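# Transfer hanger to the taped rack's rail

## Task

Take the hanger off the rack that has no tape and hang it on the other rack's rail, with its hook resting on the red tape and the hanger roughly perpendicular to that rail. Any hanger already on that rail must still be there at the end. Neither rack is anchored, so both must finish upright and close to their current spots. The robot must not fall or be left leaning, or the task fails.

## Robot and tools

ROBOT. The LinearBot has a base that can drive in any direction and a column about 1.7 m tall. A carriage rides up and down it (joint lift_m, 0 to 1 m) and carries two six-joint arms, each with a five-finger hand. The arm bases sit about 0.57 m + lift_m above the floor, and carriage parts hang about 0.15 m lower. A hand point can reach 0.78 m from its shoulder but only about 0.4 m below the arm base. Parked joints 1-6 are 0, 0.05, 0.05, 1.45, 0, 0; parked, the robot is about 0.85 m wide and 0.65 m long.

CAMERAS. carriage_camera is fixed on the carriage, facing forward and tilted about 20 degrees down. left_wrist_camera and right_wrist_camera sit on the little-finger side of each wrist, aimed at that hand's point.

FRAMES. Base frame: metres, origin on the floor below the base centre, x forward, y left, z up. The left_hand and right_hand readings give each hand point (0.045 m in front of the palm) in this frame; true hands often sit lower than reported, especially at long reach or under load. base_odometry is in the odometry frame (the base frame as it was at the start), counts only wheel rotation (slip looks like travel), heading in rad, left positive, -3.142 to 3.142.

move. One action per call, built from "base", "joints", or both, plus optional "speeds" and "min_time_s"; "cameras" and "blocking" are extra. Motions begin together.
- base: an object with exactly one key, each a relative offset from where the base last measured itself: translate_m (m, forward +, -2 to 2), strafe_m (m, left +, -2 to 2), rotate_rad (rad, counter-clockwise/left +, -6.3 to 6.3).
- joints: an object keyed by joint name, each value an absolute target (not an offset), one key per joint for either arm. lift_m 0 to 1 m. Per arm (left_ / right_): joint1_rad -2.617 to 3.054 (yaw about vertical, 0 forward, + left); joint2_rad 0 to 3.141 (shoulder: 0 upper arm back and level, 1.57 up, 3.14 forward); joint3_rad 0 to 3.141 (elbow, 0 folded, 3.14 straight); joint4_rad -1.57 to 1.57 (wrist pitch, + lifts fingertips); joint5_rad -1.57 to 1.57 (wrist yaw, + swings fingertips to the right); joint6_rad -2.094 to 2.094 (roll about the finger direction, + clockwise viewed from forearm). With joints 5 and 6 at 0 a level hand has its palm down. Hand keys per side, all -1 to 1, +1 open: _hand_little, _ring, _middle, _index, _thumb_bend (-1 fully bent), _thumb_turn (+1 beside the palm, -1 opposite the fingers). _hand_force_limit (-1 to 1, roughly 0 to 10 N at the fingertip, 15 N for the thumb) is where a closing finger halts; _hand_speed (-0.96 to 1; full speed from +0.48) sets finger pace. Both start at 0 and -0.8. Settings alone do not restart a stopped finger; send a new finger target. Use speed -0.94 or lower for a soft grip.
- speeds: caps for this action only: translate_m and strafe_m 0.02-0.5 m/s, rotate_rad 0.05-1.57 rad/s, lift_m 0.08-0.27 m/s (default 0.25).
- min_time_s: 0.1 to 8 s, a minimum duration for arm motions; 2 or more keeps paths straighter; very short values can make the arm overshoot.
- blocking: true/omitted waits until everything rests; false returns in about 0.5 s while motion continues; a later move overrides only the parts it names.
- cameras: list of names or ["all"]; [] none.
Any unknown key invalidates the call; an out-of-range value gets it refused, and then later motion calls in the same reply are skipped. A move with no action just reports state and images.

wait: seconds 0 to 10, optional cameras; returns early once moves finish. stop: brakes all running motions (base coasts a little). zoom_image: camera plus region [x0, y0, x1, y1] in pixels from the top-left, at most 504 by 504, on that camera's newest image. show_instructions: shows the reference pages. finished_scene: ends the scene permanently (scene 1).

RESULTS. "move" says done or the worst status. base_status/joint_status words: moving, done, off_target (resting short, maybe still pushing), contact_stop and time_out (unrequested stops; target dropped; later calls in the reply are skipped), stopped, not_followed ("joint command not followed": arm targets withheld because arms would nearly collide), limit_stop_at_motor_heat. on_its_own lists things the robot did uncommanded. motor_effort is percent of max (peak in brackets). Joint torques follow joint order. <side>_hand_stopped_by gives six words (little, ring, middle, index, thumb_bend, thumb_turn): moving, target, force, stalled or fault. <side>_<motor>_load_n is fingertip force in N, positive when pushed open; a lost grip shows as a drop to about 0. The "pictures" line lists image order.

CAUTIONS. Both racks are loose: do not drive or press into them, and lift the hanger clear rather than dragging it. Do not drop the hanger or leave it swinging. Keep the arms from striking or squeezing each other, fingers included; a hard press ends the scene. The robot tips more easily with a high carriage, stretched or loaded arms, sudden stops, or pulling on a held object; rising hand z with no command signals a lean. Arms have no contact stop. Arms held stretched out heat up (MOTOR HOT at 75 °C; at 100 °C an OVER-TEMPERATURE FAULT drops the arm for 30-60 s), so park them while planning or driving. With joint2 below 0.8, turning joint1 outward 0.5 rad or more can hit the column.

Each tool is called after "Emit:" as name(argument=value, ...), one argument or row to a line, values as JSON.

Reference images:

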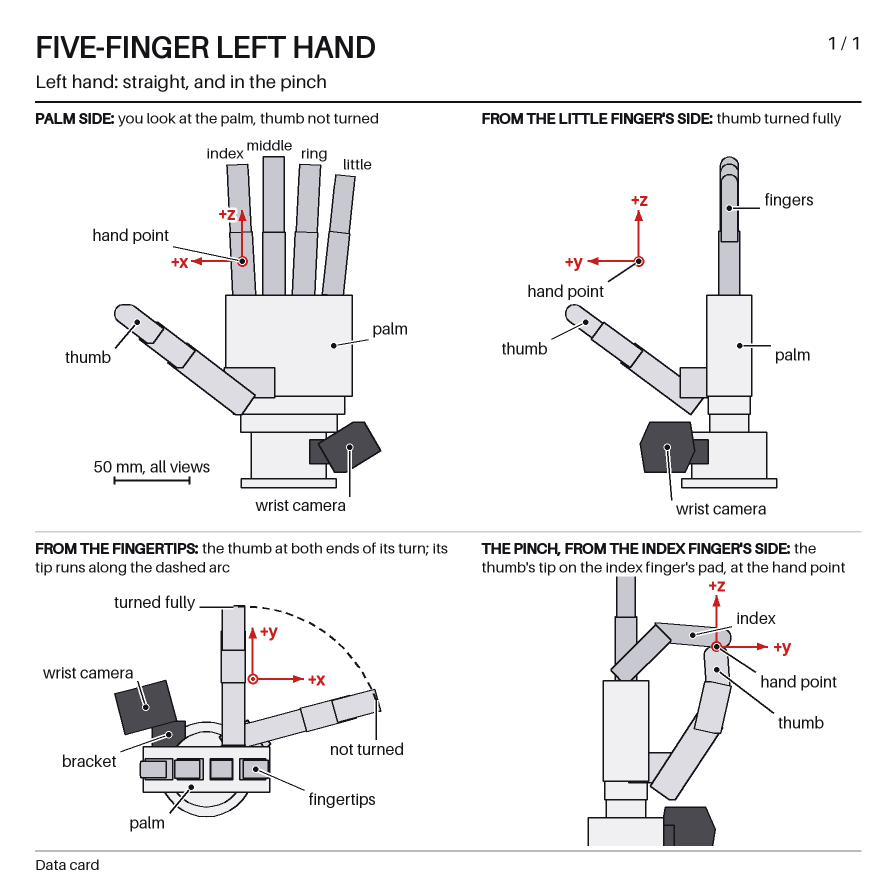

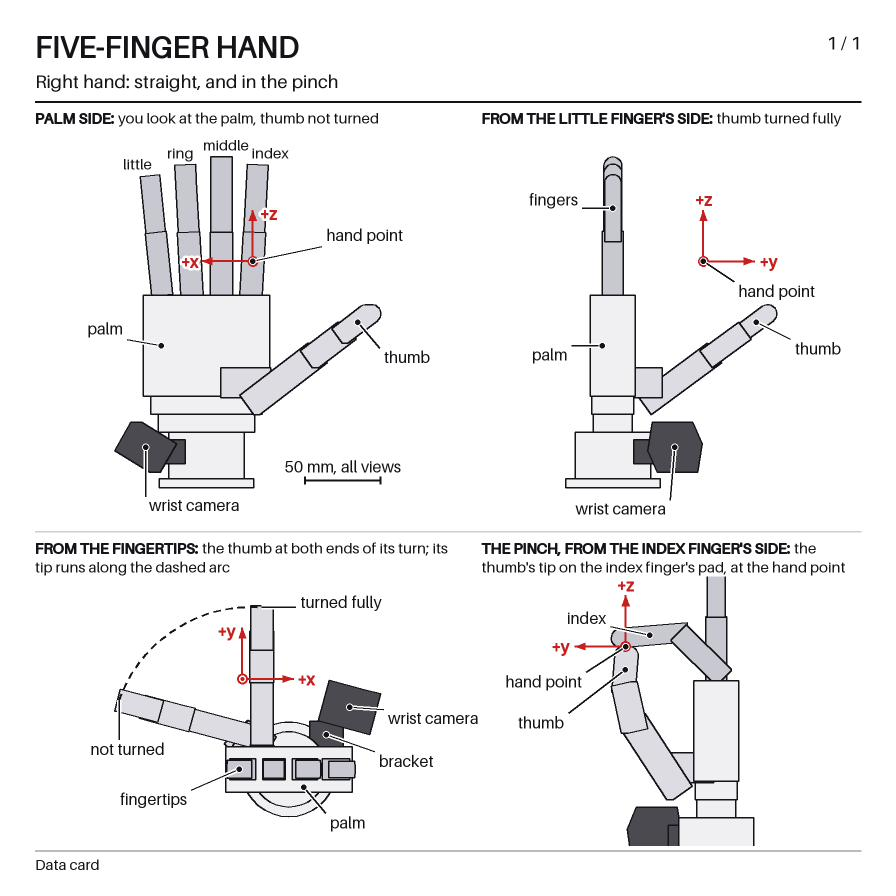

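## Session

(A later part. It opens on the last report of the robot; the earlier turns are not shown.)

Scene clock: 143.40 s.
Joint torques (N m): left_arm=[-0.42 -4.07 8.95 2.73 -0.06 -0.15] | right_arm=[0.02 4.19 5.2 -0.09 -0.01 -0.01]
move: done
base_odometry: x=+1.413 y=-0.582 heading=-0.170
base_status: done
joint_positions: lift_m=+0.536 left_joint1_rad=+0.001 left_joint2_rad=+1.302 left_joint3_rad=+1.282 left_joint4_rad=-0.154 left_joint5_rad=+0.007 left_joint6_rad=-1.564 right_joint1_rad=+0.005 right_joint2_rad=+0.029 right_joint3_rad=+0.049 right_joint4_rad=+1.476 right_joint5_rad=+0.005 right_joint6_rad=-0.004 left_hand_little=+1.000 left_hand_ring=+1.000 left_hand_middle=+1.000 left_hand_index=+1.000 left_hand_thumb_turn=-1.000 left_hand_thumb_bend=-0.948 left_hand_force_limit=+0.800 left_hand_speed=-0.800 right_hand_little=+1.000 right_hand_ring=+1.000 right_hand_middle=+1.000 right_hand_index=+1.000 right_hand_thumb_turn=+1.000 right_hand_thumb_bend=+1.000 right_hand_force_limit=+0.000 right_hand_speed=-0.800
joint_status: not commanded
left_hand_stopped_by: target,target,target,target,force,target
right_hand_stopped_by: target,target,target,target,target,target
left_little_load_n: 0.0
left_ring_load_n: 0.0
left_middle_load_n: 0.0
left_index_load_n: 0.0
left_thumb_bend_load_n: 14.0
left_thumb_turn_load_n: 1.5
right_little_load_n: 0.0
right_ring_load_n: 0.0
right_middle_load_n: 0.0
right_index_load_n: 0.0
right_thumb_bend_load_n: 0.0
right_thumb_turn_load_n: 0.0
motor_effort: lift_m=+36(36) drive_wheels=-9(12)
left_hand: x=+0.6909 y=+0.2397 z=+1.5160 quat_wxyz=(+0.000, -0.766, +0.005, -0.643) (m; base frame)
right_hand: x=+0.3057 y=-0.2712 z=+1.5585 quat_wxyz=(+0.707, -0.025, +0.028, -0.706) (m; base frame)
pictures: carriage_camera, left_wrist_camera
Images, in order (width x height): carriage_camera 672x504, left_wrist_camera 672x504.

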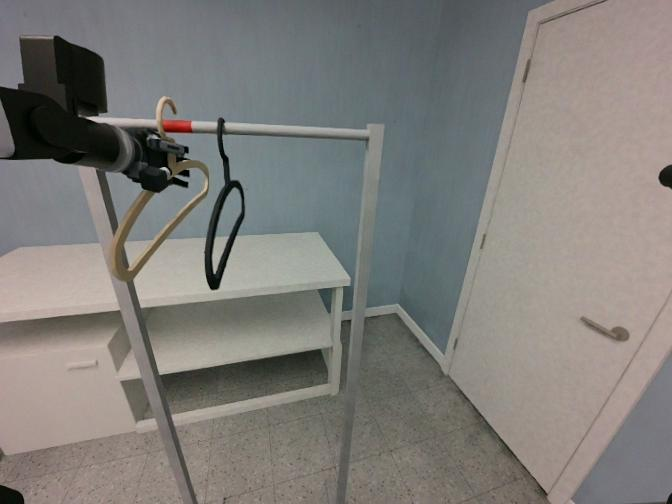

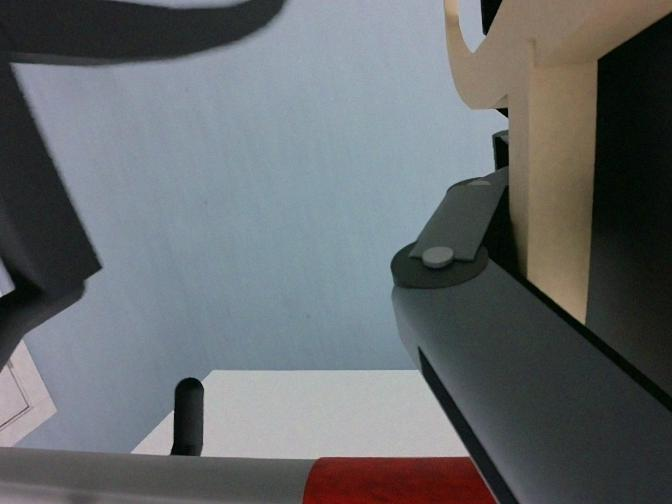

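Emit:
move(
  base={"translate_m": 0.006},
  joints={"lift_m": 0.523},
  speeds={"lift_m": 0.08, "translate_m": 0.05},
  cameras=["carriage_camera", "left_wrist_camera"],
)

Emit:
zoom_image(
  camera="carriage_camera",
  region=[130, 70, 230, 150],
)

Scene clock: 145.40 s.
Joint torques (N m): left_arm=[-0.44 -4.29 8.98 2.63 -0.05 -0.13] | right_arm=[-0.05 4.12 5.18 -0.09 0.02 -0.05]
move: done
base_odometry: x=+1.419 y=-0.582 heading=-0.169
base_status: done
joint_positions: lift_m=+0.523 left_joint1_rad=+0.001 left_joint2_rad=+1.304 left_joint3_rad=+1.282 left_joint4_rad=-0.142 left_joint5_rad=+0.006 left_joint6_rad=-1.564 right_joint1_rad=+0.005 right_joint2_rad=+0.029 right_joint3_rad=+0.049 right_joint4_rad=+1.476 right_joint5_rad=+0.005 right_joint6_rad=-0.004 left_hand_little=+1.000 left_hand_ring=+1.000 left_hand_middle=+1.000 left_hand_index=+1.000 left_hand_thumb_turn=-1.000 left_hand_thumb_bend=-0.948 left_hand_force_limit=+0.800 left_hand_speed=-0.800 right_hand_little=+1.000 right_hand_ring=+1.000 right_hand_middle=+1.000 right_hand_index=+1.000 right_hand_thumb_turn=+1.000 right_hand_thumb_bend=+1.000 right_hand_force_limit=+0.000 right_hand_speed=-0.800
joint_status: all done
left_hand_stopped_by: target,target,target,target,force,target
right_hand_stopped_by: target,target,target,target,target,target
left_little_load_n: 0.0
left_ring_load_n: 0.0
left_middle_load_n: 0.0
left_index_load_n: 0.0
left_thumb_bend_load_n: 13.5
left_thumb_turn_load_n: 1.5
right_little_load_n: 0.0
right_ring_load_n: 0.0
right_middle_load_n: 0.0
right_index_load_n: 0.0
right_thumb_bend_load_n: 0.0
right_thumb_turn_load_n: -0.5
motor_effort: lift_m=+36(37) drive_wheels=+6(19)
left_hand: x=+0.6918 y=+0.2398 z=+1.5053 quat_wxyz=(+0.000, -0.763, +0.004, -0.647) (m; base frame)
right_hand: x=+0.3058 y=-0.2711 z=+1.5454 quat_wxyz=(+0.707, -0.025, +0.028, -0.706) (m; base frame)
pictures: carriage_camera, left_wrist_camera
Images, in order (width x height): carriage_camera 672x504, left_wrist_camera 672x504.

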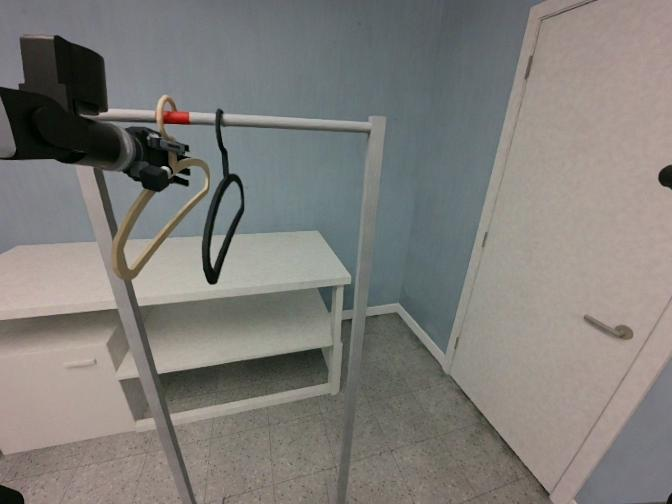

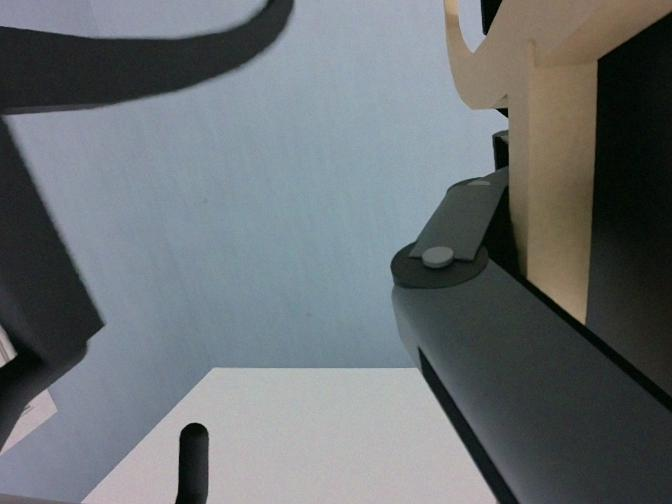

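Scaled by 5.040 from the camera's 672x504 image, which has a finer 960x720 frame.

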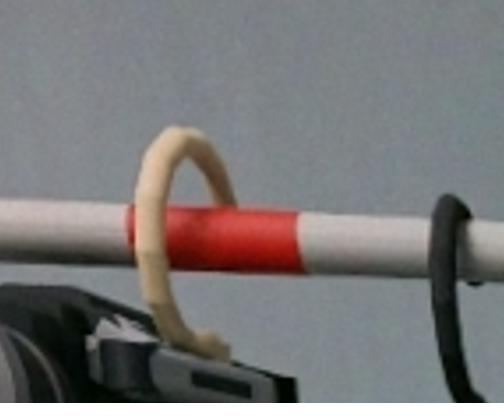

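Emit:
move(
  joints={"lift_m": 0.505},
  speeds={"lift_m": 0.08},
  cameras=["carriage_camera"],
)

Emit:
zoom_image(
  camera="carriage_camera",
  region=[130, 60, 230, 140],
)

Scene clock: 146.40 s.
Joint torques (N m): left_arm=[-0.34 -4.29 8.95 2.5 -0.06 -0.13] | right_arm=[0.03 4.19 5.35 -0.06 0.01 0]
move: done
base_odometry: x=+1.419 y=-0.582 heading=-0.169
base_status: not commanded
joint_positions: lift_m=+0.505 left_joint1_rad=+0.001 left_joint2_rad=+1.304 left_joint3_rad=+1.282 left_joint4_rad=-0.133 left_joint5_rad=+0.006 left_joint6_rad=-1.564 right_joint1_rad=+0.005 right_joint2_rad=+0.029 right_joint3_rad=+0.049 right_joint4_rad=+1.476 right_joint5_rad=+0.005 right_joint6_rad=-0.004 left_hand_little=+1.000 left_hand_ring=+1.000 left_hand_middle=+1.000 left_hand_index=+1.000 left_hand_thumb_turn=-1.000 left_hand_thumb_bend=-0.948 left_hand_force_limit=+0.800 left_hand_speed=-0.800 right_hand_little=+1.000 right_hand_ring=+1.000 right_hand_middle=+1.000 right_hand_index=+1.000 right_hand_thumb_turn=+1.000 right_hand_thumb_bend=+1.000 right_hand_force_limit=+0.000 right_hand_speed=-0.800
joint_status: all done
left_hand_stopped_by: target,target,target,target,force,target
right_hand_stopped_by: target,target,target,target,target,target
left_little_load_n: 0.5
left_ring_load_n: 0.0
left_middle_load_n: 0.5
left_index_load_n: 0.0
left_thumb_bend_load_n: 13.5
left_thumb_turn_load_n: 2.0
right_little_load_n: 0.0
right_ring_load_n: 0.0
right_middle_load_n: 0.0
right_index_load_n: 0.0
right_thumb_bend_load_n: 0.0
right_thumb_turn_load_n: 0.0
motor_effort: lift_m=+35(36) drive_wheels=+6(8)
left_hand: x=+0.6919 y=+0.2398 z=+1.4896 quat_wxyz=(+0.000, -0.760, +0.004, -0.650) (m; base frame)
right_hand: x=+0.3058 y=-0.2711 z=+1.5275 quat_wxyz=(+0.707, -0.025, +0.028, -0.706) (m; base frame)
pictures: carriage_camera
Images, in order (width x height): carriage_camera 672x504.

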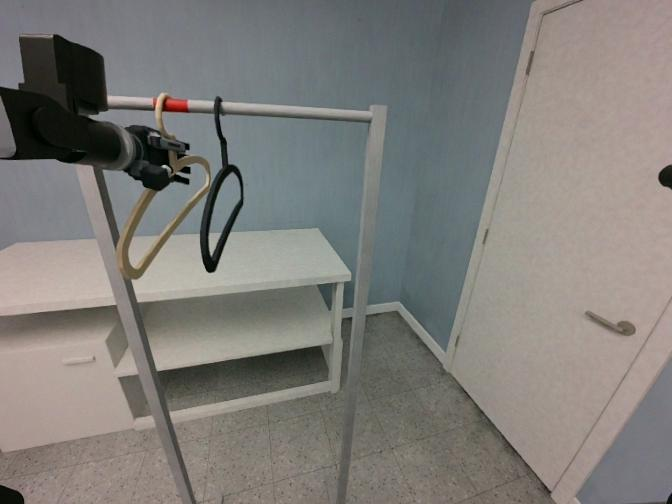

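Scaled by 5.040 from the camera's 672x504 image, which has a finer 960x720 frame.

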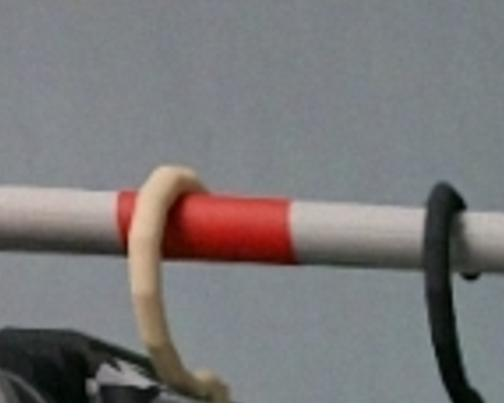

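Emit:
move(
  joints={"lift_m": 0.502, "left_hand_speed": -0.6, "left_hand_thumb_bend": 0.0},
  speeds={"lift_m": 0.08},
  cameras=["carriage_camera", "left_wrist_camera"],
)

Emit:
zoom_image(
  camera="carriage_camera",
  region=[90, 70, 270, 290],
)

Scene clock: 151.20 s.
Joint torques (N m): left_arm=[-0.35 -4.29 8.95 2.4 -0.05 -0.13] | right_arm=[-0.03 4.15 5.24 -0.1 0 0.01]
move: done
base_odometry: x=+1.419 y=-0.582 heading=-0.169
base_status: not commanded
joint_positions: lift_m=+0.502 left_joint1_rad=+0.001 left_joint2_rad=+1.304 left_joint3_rad=+1.282 left_joint4_rad=-0.124 left_joint5_rad=+0.006 left_joint6_rad=-1.564 right_joint1_rad=+0.005 right_joint2_rad=+0.029 right_joint3_rad=+0.049 right_joint4_rad=+1.476 right_joint5_rad=+0.005 right_joint6_rad=-0.004 left_hand_little=+1.000 left_hand_ring=+1.000 left_hand_middle=+1.000 left_hand_index=+1.000 left_hand_thumb_turn=-1.000 left_hand_thumb_bend=+0.000 left_hand_force_limit=+0.800 left_hand_speed=-0.600 right_hand_little=+1.000 right_hand_ring=+1.000 right_hand_middle=+1.000 right_hand_index=+1.000 right_hand_thumb_turn=+1.000 right_hand_thumb_bend=+1.000 right_hand_force_limit=+0.000 right_hand_speed=-0.800
joint_status: all done
left_hand_stopped_by: target,target,target,target,target,target
right_hand_stopped_by: target,target,target,target,target,target
left_little_load_n: 0.0
left_ring_load_n: 0.0
left_middle_load_n: 0.0
left_index_load_n: 0.0
left_thumb_bend_load_n: 0.0
left_thumb_turn_load_n: 0.0
right_little_load_n: 0.0
right_ring_load_n: 0.0
right_middle_load_n: 0.0
right_index_load_n: 0.0
right_thumb_bend_load_n: 0.0
right_thumb_turn_load_n: 0.0
motor_effort: lift_m=+35(36) drive_wheels=+6(8)
left_hand: x=+0.6920 y=+0.2398 z=+1.4892 quat_wxyz=(+0.000, -0.757, +0.004, -0.654) (m; base frame)
right_hand: x=+0.3058 y=-0.2711 z=+1.5245 quat_wxyz=(+0.707, -0.025, +0.028, -0.706) (m; base frame)
pictures: carriage_camera, left_wrist_camera
Images, in order (width x height): carriage_camera 672x504, left_wrist_camera 672x504.

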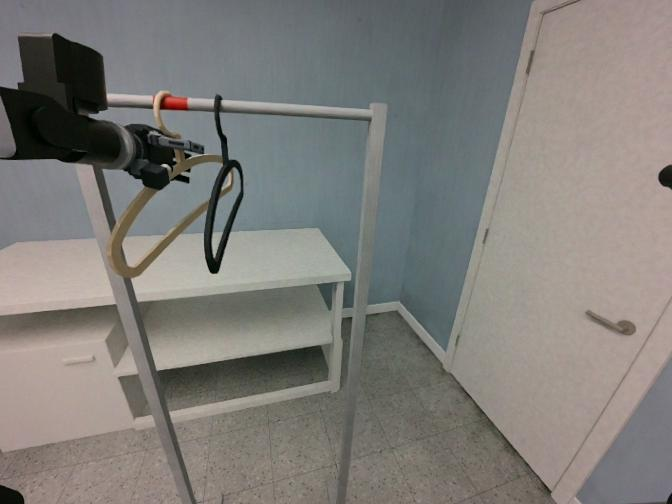

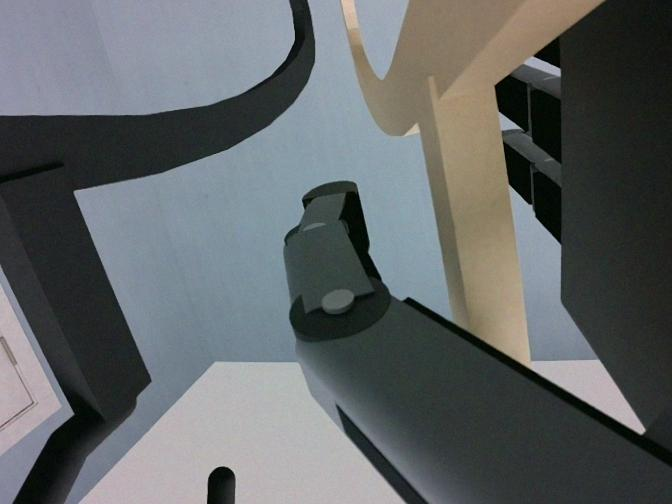

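Scaled by 2.291 from the camera's 672x504 image, which has a finer 960x720 frame.

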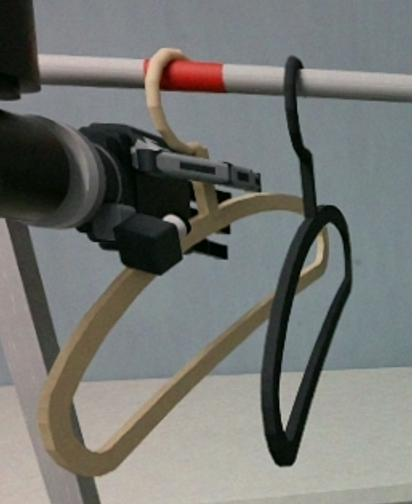

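Emit:
move(
  joints={"lift_m": 0.517},
  speeds={"lift_m": 0.08},
  cameras=["carriage_camera", "left_wrist_camera"],
)

Emit:
zoom_image(
  camera="carriage_camera",
  region=[90, 70, 270, 290],
)

Scene clock: 152.93 s.
Joint torques (N m): left_arm=[-0.35 -4.29 8.98 2.37 -0.05 -0.14] | right_arm=[-0.08 4.07 5.33 -0.11 0.02 -0.02]
move: done
base_odometry: x=+1.419 y=-0.582 heading=-0.169
base_status: not commanded
joint_positions: lift_m=+0.517 left_joint1_rad=+0.001 left_joint2_rad=+1.304 left_joint3_rad=+1.282 left_joint4_rad=-0.122 left_joint5_rad=+0.006 left_joint6_rad=-1.564 right_joint1_rad=+0.005 right_joint2_rad=+0.029 right_joint3_rad=+0.049 right_joint4_rad=+1.476 right_joint5_rad=+0.005 right_joint6_rad=-0.004 left_hand_little=+1.000 left_hand_ring=+1.000 left_hand_middle=+1.000 left_hand_index=+1.000 left_hand_thumb_turn=-1.000 left_hand_thumb_bend=+0.000 left_hand_force_limit=+0.800 left_hand_speed=-0.600 right_hand_little=+1.000 right_hand_ring=+1.000 right_hand_middle=+1.000 right_hand_index=+1.000 right_hand_thumb_turn=+1.000 right_hand_thumb_bend=+1.000 right_hand_force_limit=+0.000 right_hand_speed=-0.800
joint_status: all done
left_hand_stopped_by: target,target,target,target,target,target
right_hand_stopped_by: target,target,target,target,target,target
left_little_load_n: 0.0
left_ring_load_n: 0.0
left_middle_load_n: 0.0
left_index_load_n: 0.0
left_thumb_bend_load_n: 0.0
left_thumb_turn_load_n: -0.5
right_little_load_n: 0.0
right_ring_load_n: 0.0
right_middle_load_n: 0.0
right_index_load_n: 0.0
right_thumb_bend_load_n: 0.0
right_thumb_turn_load_n: 0.0
motor_effort: lift_m=+37(45) drive_wheels=+6(8)
left_hand: x=+0.6920 y=+0.2398 z=+1.5044 quat_wxyz=(+0.000, -0.756, +0.004, -0.654) (m; base frame)
right_hand: x=+0.3058 y=-0.2711 z=+1.5394 quat_wxyz=(+0.707, -0.025, +0.028, -0.706) (m; base frame)
pictures: carriage_camera, left_wrist_camera
Images, in order (width x height): carriage_camera 672x504, left_wrist_camera 672x504.

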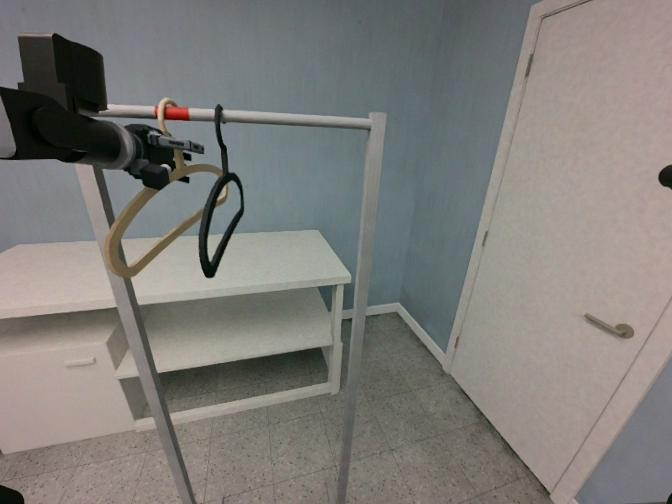

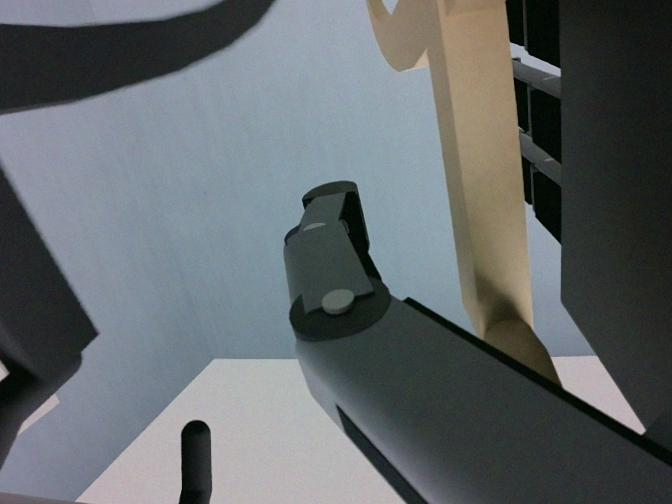

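Scaled by 2.291 from the camera's 672x504 image, which has a finer 960x720 frame.

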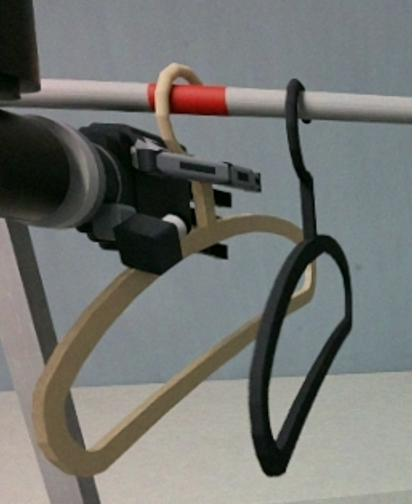

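Emit:
move(
  base={"translate_m": -0.04},
  speeds={"translate_m": 0.05},
  cameras=["carriage_camera", "left_wrist_camera"],
)

Emit:
zoom_image(
  camera="carriage_camera",
  region=[90, 70, 270, 290],
)

Scene clock: 154.57 s.
Joint torques (N m): left_arm=[-0.34 -4.21 8.99 2.38 -0.05 -0.13] | right_arm=[-0.02 4.18 5.16 -0.09 0.01 -0.03]
move: done
base_odometry: x=+1.379 y=-0.576 heading=-0.170
base_status: done
joint_positions: lift_m=+0.517 left_joint1_rad=+0.001 left_joint2_rad=+1.304 left_joint3_rad=+1.282 left_joint4_rad=-0.122 left_joint5_rad=+0.006 left_joint6_rad=-1.564 right_joint1_rad=+0.005 right_joint2_rad=+0.029 right_joint3_rad=+0.049 right_joint4_rad=+1.474 right_joint5_rad=+0.004 right_joint6_rad=-0.004 left_hand_little=+1.000 left_hand_ring=+1.000 left_hand_middle=+1.000 left_hand_index=+1.000 left_hand_thumb_turn=-1.000 left_hand_thumb_bend=+0.000 left_hand_force_limit=+0.800 left_hand_speed=-0.600 right_hand_little=+1.000 right_hand_ring=+1.000 right_hand_middle=+1.000 right_hand_index=+1.000 right_hand_thumb_turn=+1.000 right_hand_thumb_bend=+1.000 right_hand_force_limit=+0.000 right_hand_speed=-0.800
joint_status: not commanded
left_hand_stopped_by: target,target,target,target,target,target
right_hand_stopped_by: target,target,target,target,target,target
left_little_load_n: 0.0
left_ring_load_n: 0.0
left_middle_load_n: 0.0
left_index_load_n: 0.0
left_thumb_bend_load_n: 0.0
left_thumb_turn_load_n: 0.0
right_little_load_n: 0.0
right_ring_load_n: 0.0
right_middle_load_n: 0.0
right_index_load_n: 0.0
right_thumb_bend_load_n: 0.0
right_thumb_turn_load_n: 0.0
motor_effort: lift_m=+37(37) drive_wheels=+6(15)
left_hand: x=+0.6920 y=+0.2398 z=+1.5045 quat_wxyz=(+0.000, -0.756, +0.004, -0.654) (m; base frame)
right_hand: x=+0.3064 y=-0.2710 z=+1.5392 quat_wxyz=(+0.707, -0.026, +0.029, -0.706) (m; base frame)
pictures: carriage_camera, left_wrist_camera
Images, in order (width x height): carriage_camera 672x504, left_wrist_camera 672x504.

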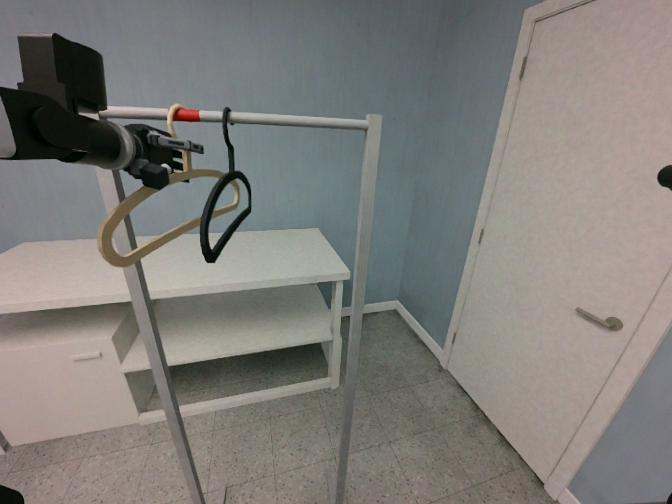

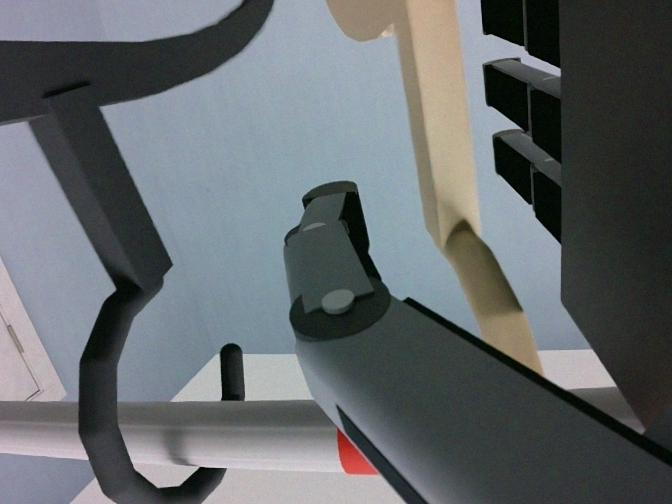

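Scaled by 2.291 from the camera's 672x504 image, which has a finer 960x720 frame.

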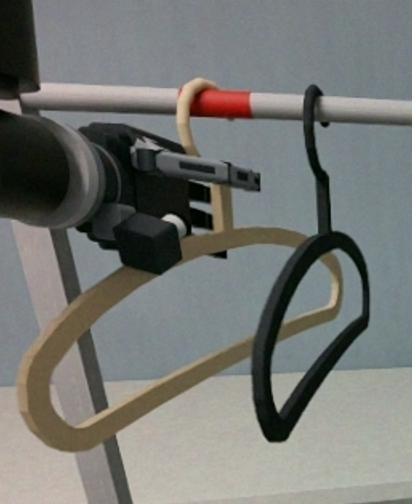

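Emit:
move(
  joints={"lift_m": 0.525},
  speeds={"lift_m": 0.08},
  cameras=["carriage_camera"],
)

Emit:
zoom_image(
  camera="carriage_camera",
  region=[90, 70, 270, 290],
)

Emit:
move(
  base={"translate_m": -0.03},
  speeds={"translate_m": 0.05},
  cameras=["carriage_camera", "left_wrist_camera"],
)

Emit:
zoom_image(
  camera="carriage_camera",
  region=[90, 70, 270, 290],
)

Scene clock: 156.30 s.
Joint torques (N m): left_arm=[-0.35 -4.38 8.96 2.3 -0.05 -0.13] | right_arm=[-0.05 4.11 5.11 -0.03 -0.02 -0.01]
move: done
base_odometry: x=+1.379 y=-0.576 heading=-0.170
base_status: not commanded
joint_positions: lift_m=+0.525 left_joint1_rad=+0.001 left_joint2_rad=+1.304 left_joint3_rad=+1.282 left_joint4_rad=-0.114 left_joint5_rad=+0.006 left_joint6_rad=-1.564 right_joint1_rad=+0.005 right_joint2_rad=+0.029 right_joint3_rad=+0.049 right_joint4_rad=+1.474 right_joint5_rad=+0.004 right_joint6_rad=-0.004 left_hand_little=+1.000 left_hand_ring=+1.000 left_hand_middle=+1.000 left_hand_index=+1.000 left_hand_thumb_turn=-1.000 left_hand_thumb_bend=+0.000 left_hand_force_limit=+0.800 left_hand_speed=-0.600 right_hand_little=+1.000 right_hand_ring=+1.000 right_hand_middle=+1.000 right_hand_index=+1.000 right_hand_thumb_turn=+1.000 right_hand_thumb_bend=+1.000 right_hand_force_limit=+0.000 right_hand_speed=-0.800
joint_status: all done
left_hand_stopped_by: target,target,target,target,target,target
right_hand_stopped_by: target,target,target,target,target,target
left_little_load_n: 0.0
left_ring_load_n: 0.0
left_middle_load_n: 0.0
left_index_load_n: 0.0
left_thumb_bend_load_n: 0.0
left_thumb_turn_load_n: -0.5
right_little_load_n: 0.0
right_ring_load_n: 0.0
right_middle_load_n: 0.0
right_index_load_n: 0.0
right_thumb_bend_load_n: 0.0
right_thumb_turn_load_n: 0.0
motor_effort: lift_m=+37(44) drive_wheels=+6(9)
left_hand: x=+0.6920 y=+0.2398 z=+1.5147 quat_wxyz=(+0.000, -0.754, +0.004, -0.657) (m; base frame)
right_hand: x=+0.3064 y=-0.2710 z=+1.5472 quat_wxyz=(+0.707, -0.026, +0.029, -0.706) (m; base frame)
pictures: carriage_camera
Images, in order (width x height): carriage_camera 672x504.

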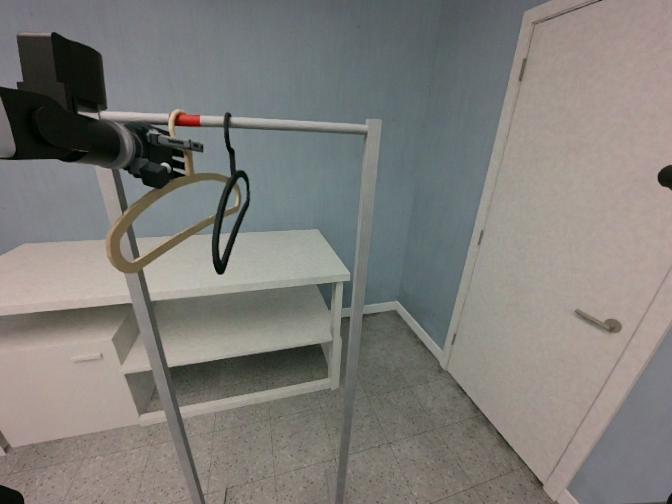

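Scaled by 2.291 from the camera's 672x504 image, which has a finer 960x720 frame.

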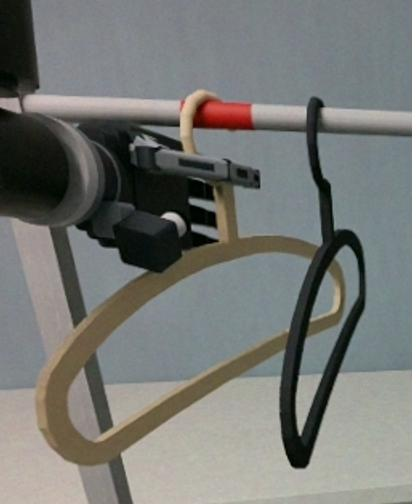

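Scene clock: 157.40 s.
Joint torques (N m): left_arm=[-0.35 -4.27 8.96 2.29 -0.05 -0.13] | right_arm=[-0.01 4.16 5.31 -0.05 0 -0.01]
move: done
base_odometry: x=+1.350 y=-0.571 heading=-0.170
base_status: done
joint_positions: lift_m=+0.525 left_joint1_rad=+0.001 left_joint2_rad=+1.304 left_joint3_rad=+1.282 left_joint4_rad=-0.114 left_joint5_rad=+0.006 left_joint6_rad=-1.564 right_joint1_rad=+0.005 right_joint2_rad=+0.029 right_joint3_rad=+0.049 right_joint4_rad=+1.474 right_joint5_rad=+0.004 right_joint6_rad=-0.004 left_hand_little=+1.000 left_hand_ring=+1.000 left_hand_middle=+1.000 left_hand_index=+1.000 left_hand_thumb_turn=-1.000 left_hand_thumb_bend=+0.000 left_hand_force_limit=+0.800 left_hand_speed=-0.600 right_hand_little=+1.000 right_hand_ring=+1.000 right_hand_middle=+1.000 right_hand_index=+1.000 right_hand_thumb_turn=+1.000 right_hand_thumb_bend=+1.000 right_hand_force_limit=+0.000 right_hand_speed=-0.800
joint_status: not commanded
left_hand_stopped_by: target,target,target,target,target,target
right_hand_stopped_by: target,target,target,target,target,target
left_little_load_n: 0.0
left_ring_load_n: 0.0
left_middle_load_n: 0.0
left_index_load_n: 0.0
left_thumb_bend_load_n: 0.0
left_thumb_turn_load_n: -0.5
right_little_load_n: 0.0
right_ring_load_n: 0.5
right_middle_load_n: 0.0
right_index_load_n: 0.0
right_thumb_bend_load_n: 0.0
right_thumb_turn_load_n: 0.0
motor_effort: lift_m=+37(37) drive_wheels=-6(17)
left_hand: x=+0.6920 y=+0.2398 z=+1.5147 quat_wxyz=(+0.000, -0.754, +0.004, -0.657) (m; base frame)
right_hand: x=+0.3064 y=-0.2710 z=+1.5472 quat_wxyz=(+0.707, -0.026, +0.029, -0.706) (m; base frame)
pictures: carriage_camera, left_wrist_camera
Images, in order (width x height): carriage_camera 672x504, left_wrist_camera 672x504.

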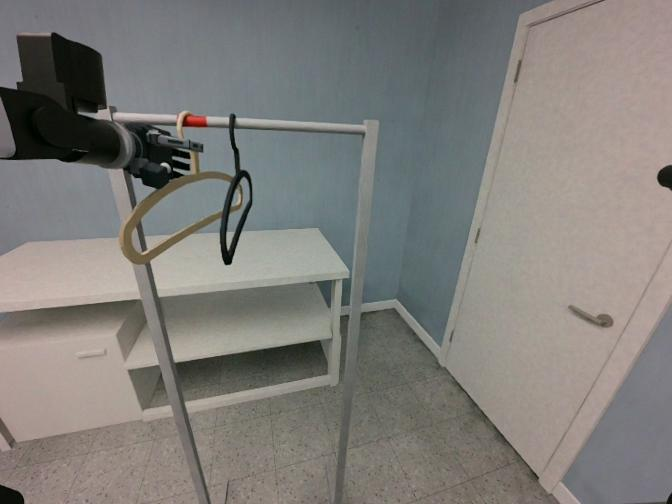

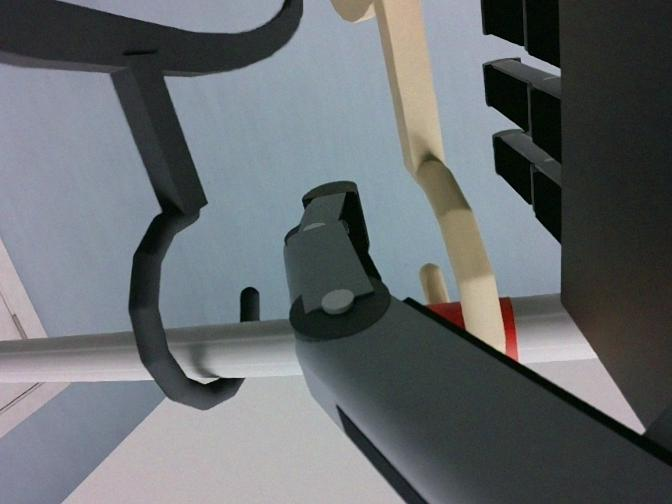

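Scaled by 2.291 from the camera's 672x504 image, which has a finer 960x720 frame.

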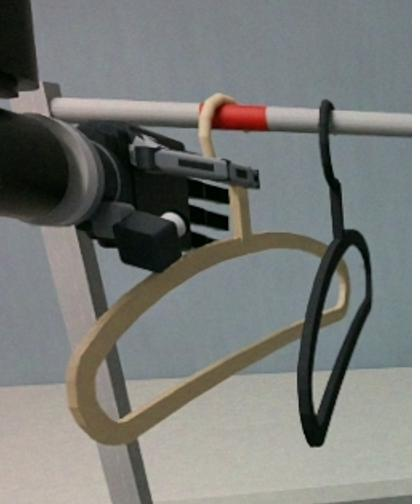

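Emit:
move(
  base={"translate_m": -0.06},
  speeds={"translate_m": 0.06},
  cameras=["carriage_camera", "left_wrist_camera"],
)

Emit:
zoom_image(
  camera="carriage_camera",
  region=[90, 70, 270, 290],
)

Scene clock: 162.20 s.
Joint torques (N m): left_arm=[-0.35 -4.33 8.92 2.27 -0.05 -0.13] | right_arm=[-0.01 4.4 5.22 -0.03 0.02 -0.03]
move: done
base_odometry: x=+1.291 y=-0.560 heading=-0.170
base_status: done
joint_positions: lift_m=+0.525 left_joint1_rad=+0.001 left_joint2_rad=+1.304 left_joint3_rad=+1.282 left_joint4_rad=-0.114 left_joint5_rad=+0.006 left_joint6_rad=-1.564 right_joint1_rad=+0.005 right_joint2_rad=+0.029 right_joint3_rad=+0.049 right_joint4_rad=+1.472 right_joint5_rad=+0.004 right_joint6_rad=-0.004 left_hand_little=+1.000 left_hand_ring=+1.000 left_hand_middle=+1.000 left_hand_index=+1.000 left_hand_thumb_turn=-1.000 left_hand_thumb_bend=+0.000 left_hand_force_limit=+0.800 left_hand_speed=-0.600 right_hand_little=+1.000 right_hand_ring=+1.000 right_hand_middle=+1.000 right_hand_index=+1.000 right_hand_thumb_turn=+1.000 right_hand_thumb_bend=+1.000 right_hand_force_limit=+0.000 right_hand_speed=-0.800
joint_status: not commanded
left_hand_stopped_by: target,target,target,target,target,target
right_hand_stopped_by: target,target,target,target,target,target
left_little_load_n: 0.0
left_ring_load_n: 0.0
left_middle_load_n: 0.0
left_index_load_n: 0.0
left_thumb_bend_load_n: 0.0
left_thumb_turn_load_n: -0.5
right_little_load_n: 0.0
right_ring_load_n: 0.0
right_middle_load_n: 0.0
right_index_load_n: 0.0
right_thumb_bend_load_n: 0.0
right_thumb_turn_load_n: 0.0
motor_effort: lift_m=+37(37) drive_wheels=-2(11)
left_hand: x=+0.6920 y=+0.2398 z=+1.5147 quat_wxyz=(+0.000, -0.754, +0.004, -0.657) (m; base frame)
right_hand: x=+0.3069 y=-0.2710 z=+1.5470 quat_wxyz=(+0.707, -0.027, +0.029, -0.706) (m; base frame)
pictures: carriage_camera, left_wrist_camera
Images, in order (width x height): carriage_camera 672x504, left_wrist_camera 672x504.

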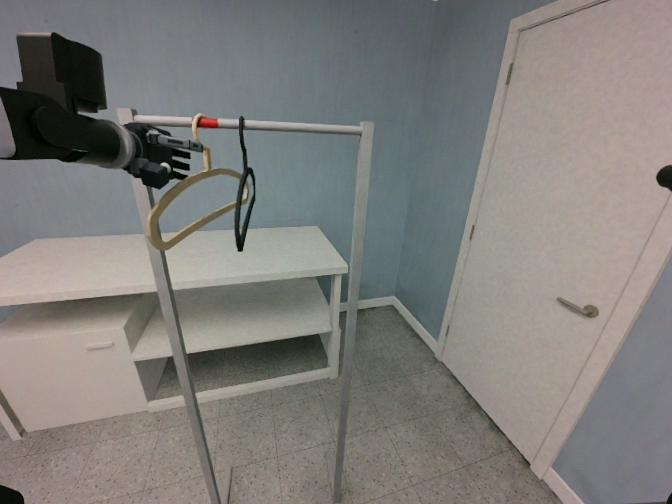

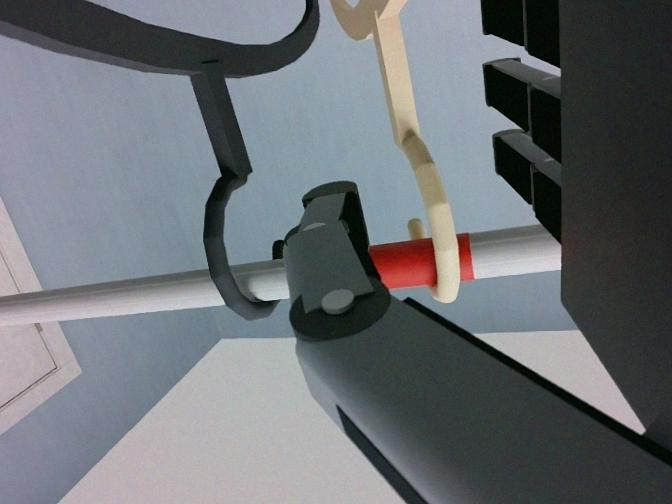

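Scaled by 2.291 from the camera's 672x504 image, which has a finer 960x720 frame.

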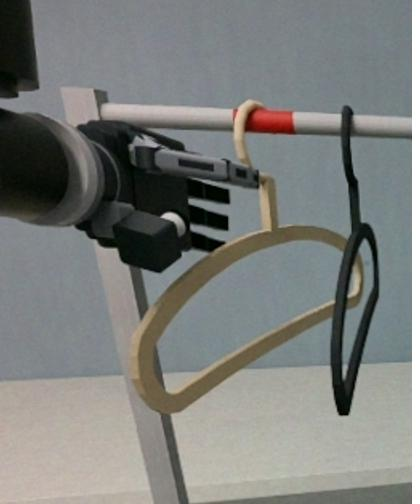

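Emit:
move(
  base={"translate_m": -0.3},
  speeds={"translate_m": 0.2},
  cameras=["carriage_camera", "left_wrist_camera"],
)

Emit:
zoom_image(
  camera="carriage_camera",
  region=[170, 90, 400, 290],
)

Scene clock: 165.13 s.
Joint torques (N m): left_arm=[-0.35 -4.27 8.96 2.28 -0.05 -0.13] | right_arm=[-0.01 4.15 5.3 -0.03 0.01 -0.02]
move: done
base_odometry: x=+0.996 y=-0.509 heading=-0.170
base_status: done
joint_positions: lift_m=+0.525 left_joint1_rad=+0.001 left_joint2_rad=+1.304 left_joint3_rad=+1.282 left_joint4_rad=-0.113 left_joint5_rad=+0.006 left_joint6_rad=-1.564 right_joint1_rad=+0.005 right_joint2_rad=+0.029 right_joint3_rad=+0.049 right_joint4_rad=+1.471 right_joint5_rad=+0.004 right_joint6_rad=-0.004 left_hand_little=+1.000 left_hand_ring=+1.000 left_hand_middle=+1.000 left_hand_index=+1.000 left_hand_thumb_turn=-1.000 left_hand_thumb_bend=+0.000 left_hand_force_limit=+0.800 left_hand_speed=-0.600 right_hand_little=+1.000 right_hand_ring=+1.000 right_hand_middle=+1.000 right_hand_index=+1.000 right_hand_thumb_turn=+1.000 right_hand_thumb_bend=+1.000 right_hand_force_limit=+0.000 right_hand_speed=-0.800
joint_status: not commanded
left_hand_stopped_by: target,target,target,target,target,target
right_hand_stopped_by: target,target,target,target,target,target
left_little_load_n: 0.0
left_ring_load_n: 0.0
left_middle_load_n: 0.0
left_index_load_n: 0.0
left_thumb_bend_load_n: 0.0
left_thumb_turn_load_n: -0.5
right_little_load_n: 0.0
right_ring_load_n: 0.0
right_middle_load_n: 0.0
right_index_load_n: 0.0
right_thumb_bend_load_n: 0.0
right_thumb_turn_load_n: 0.0
motor_effort: lift_m=+37(37) drive_wheels=-1(10)
left_hand: x=+0.6921 y=+0.2398 z=+1.5148 quat_wxyz=(+0.000, -0.753, +0.004, -0.658) (m; base frame)
right_hand: x=+0.3071 y=-0.2710 z=+1.5470 quat_wxyz=(+0.707, -0.027, +0.030, -0.706) (m; base frame)
pictures: carriage_camera, left_wrist_camera
Images, in order (width x height): carriage_camera 672x504, left_wrist_camera 672x504.

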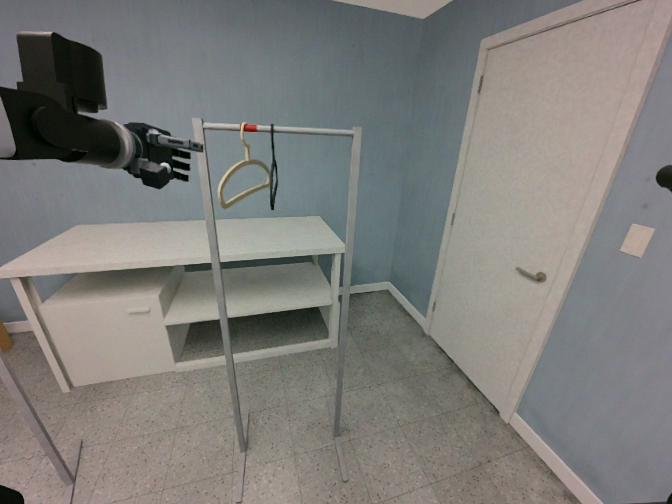

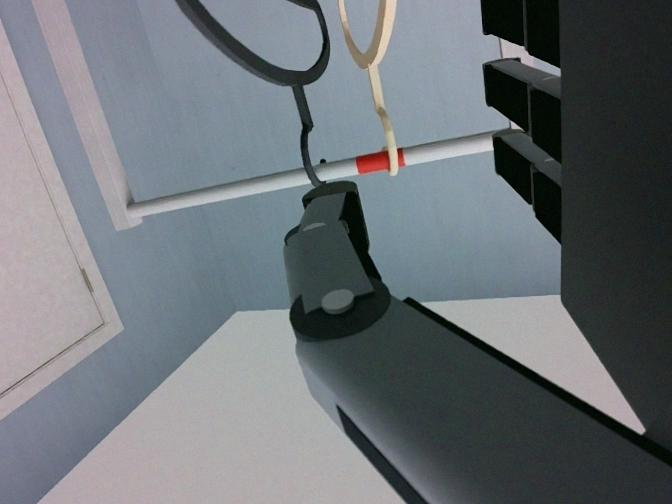

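Scaled by 2.191 from the camera's 672x504 image, which has a finer 960x720 frame.

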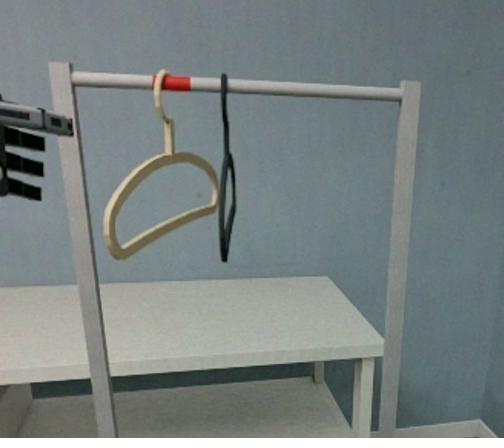

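Emit:
zoom_image(
  camera="carriage_camera",
  region=[225, 105, 305, 165],
)

Emit:
zoom_image(
  camera="left_wrist_camera",
  region=[260, 60, 480, 220],
)

Scaled by 6.300 from the camera's 672x504 image, which has a finer 960x720 frame.

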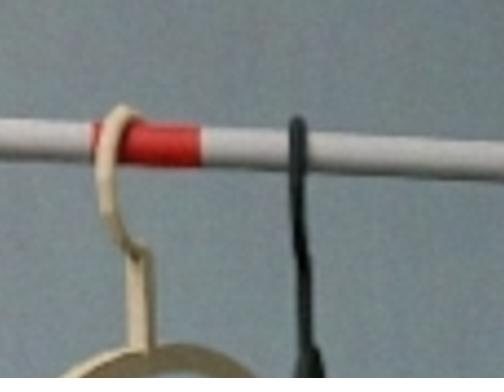

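Scaled by 2.291 from the camera's 672x504 image, which has a finer 960x720 frame.

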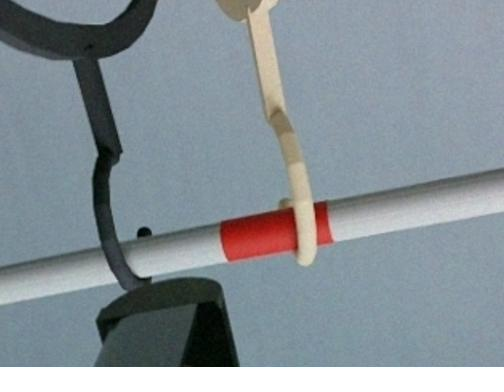

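Emit:
finished_scene(
)

The scene is finished: the task was done.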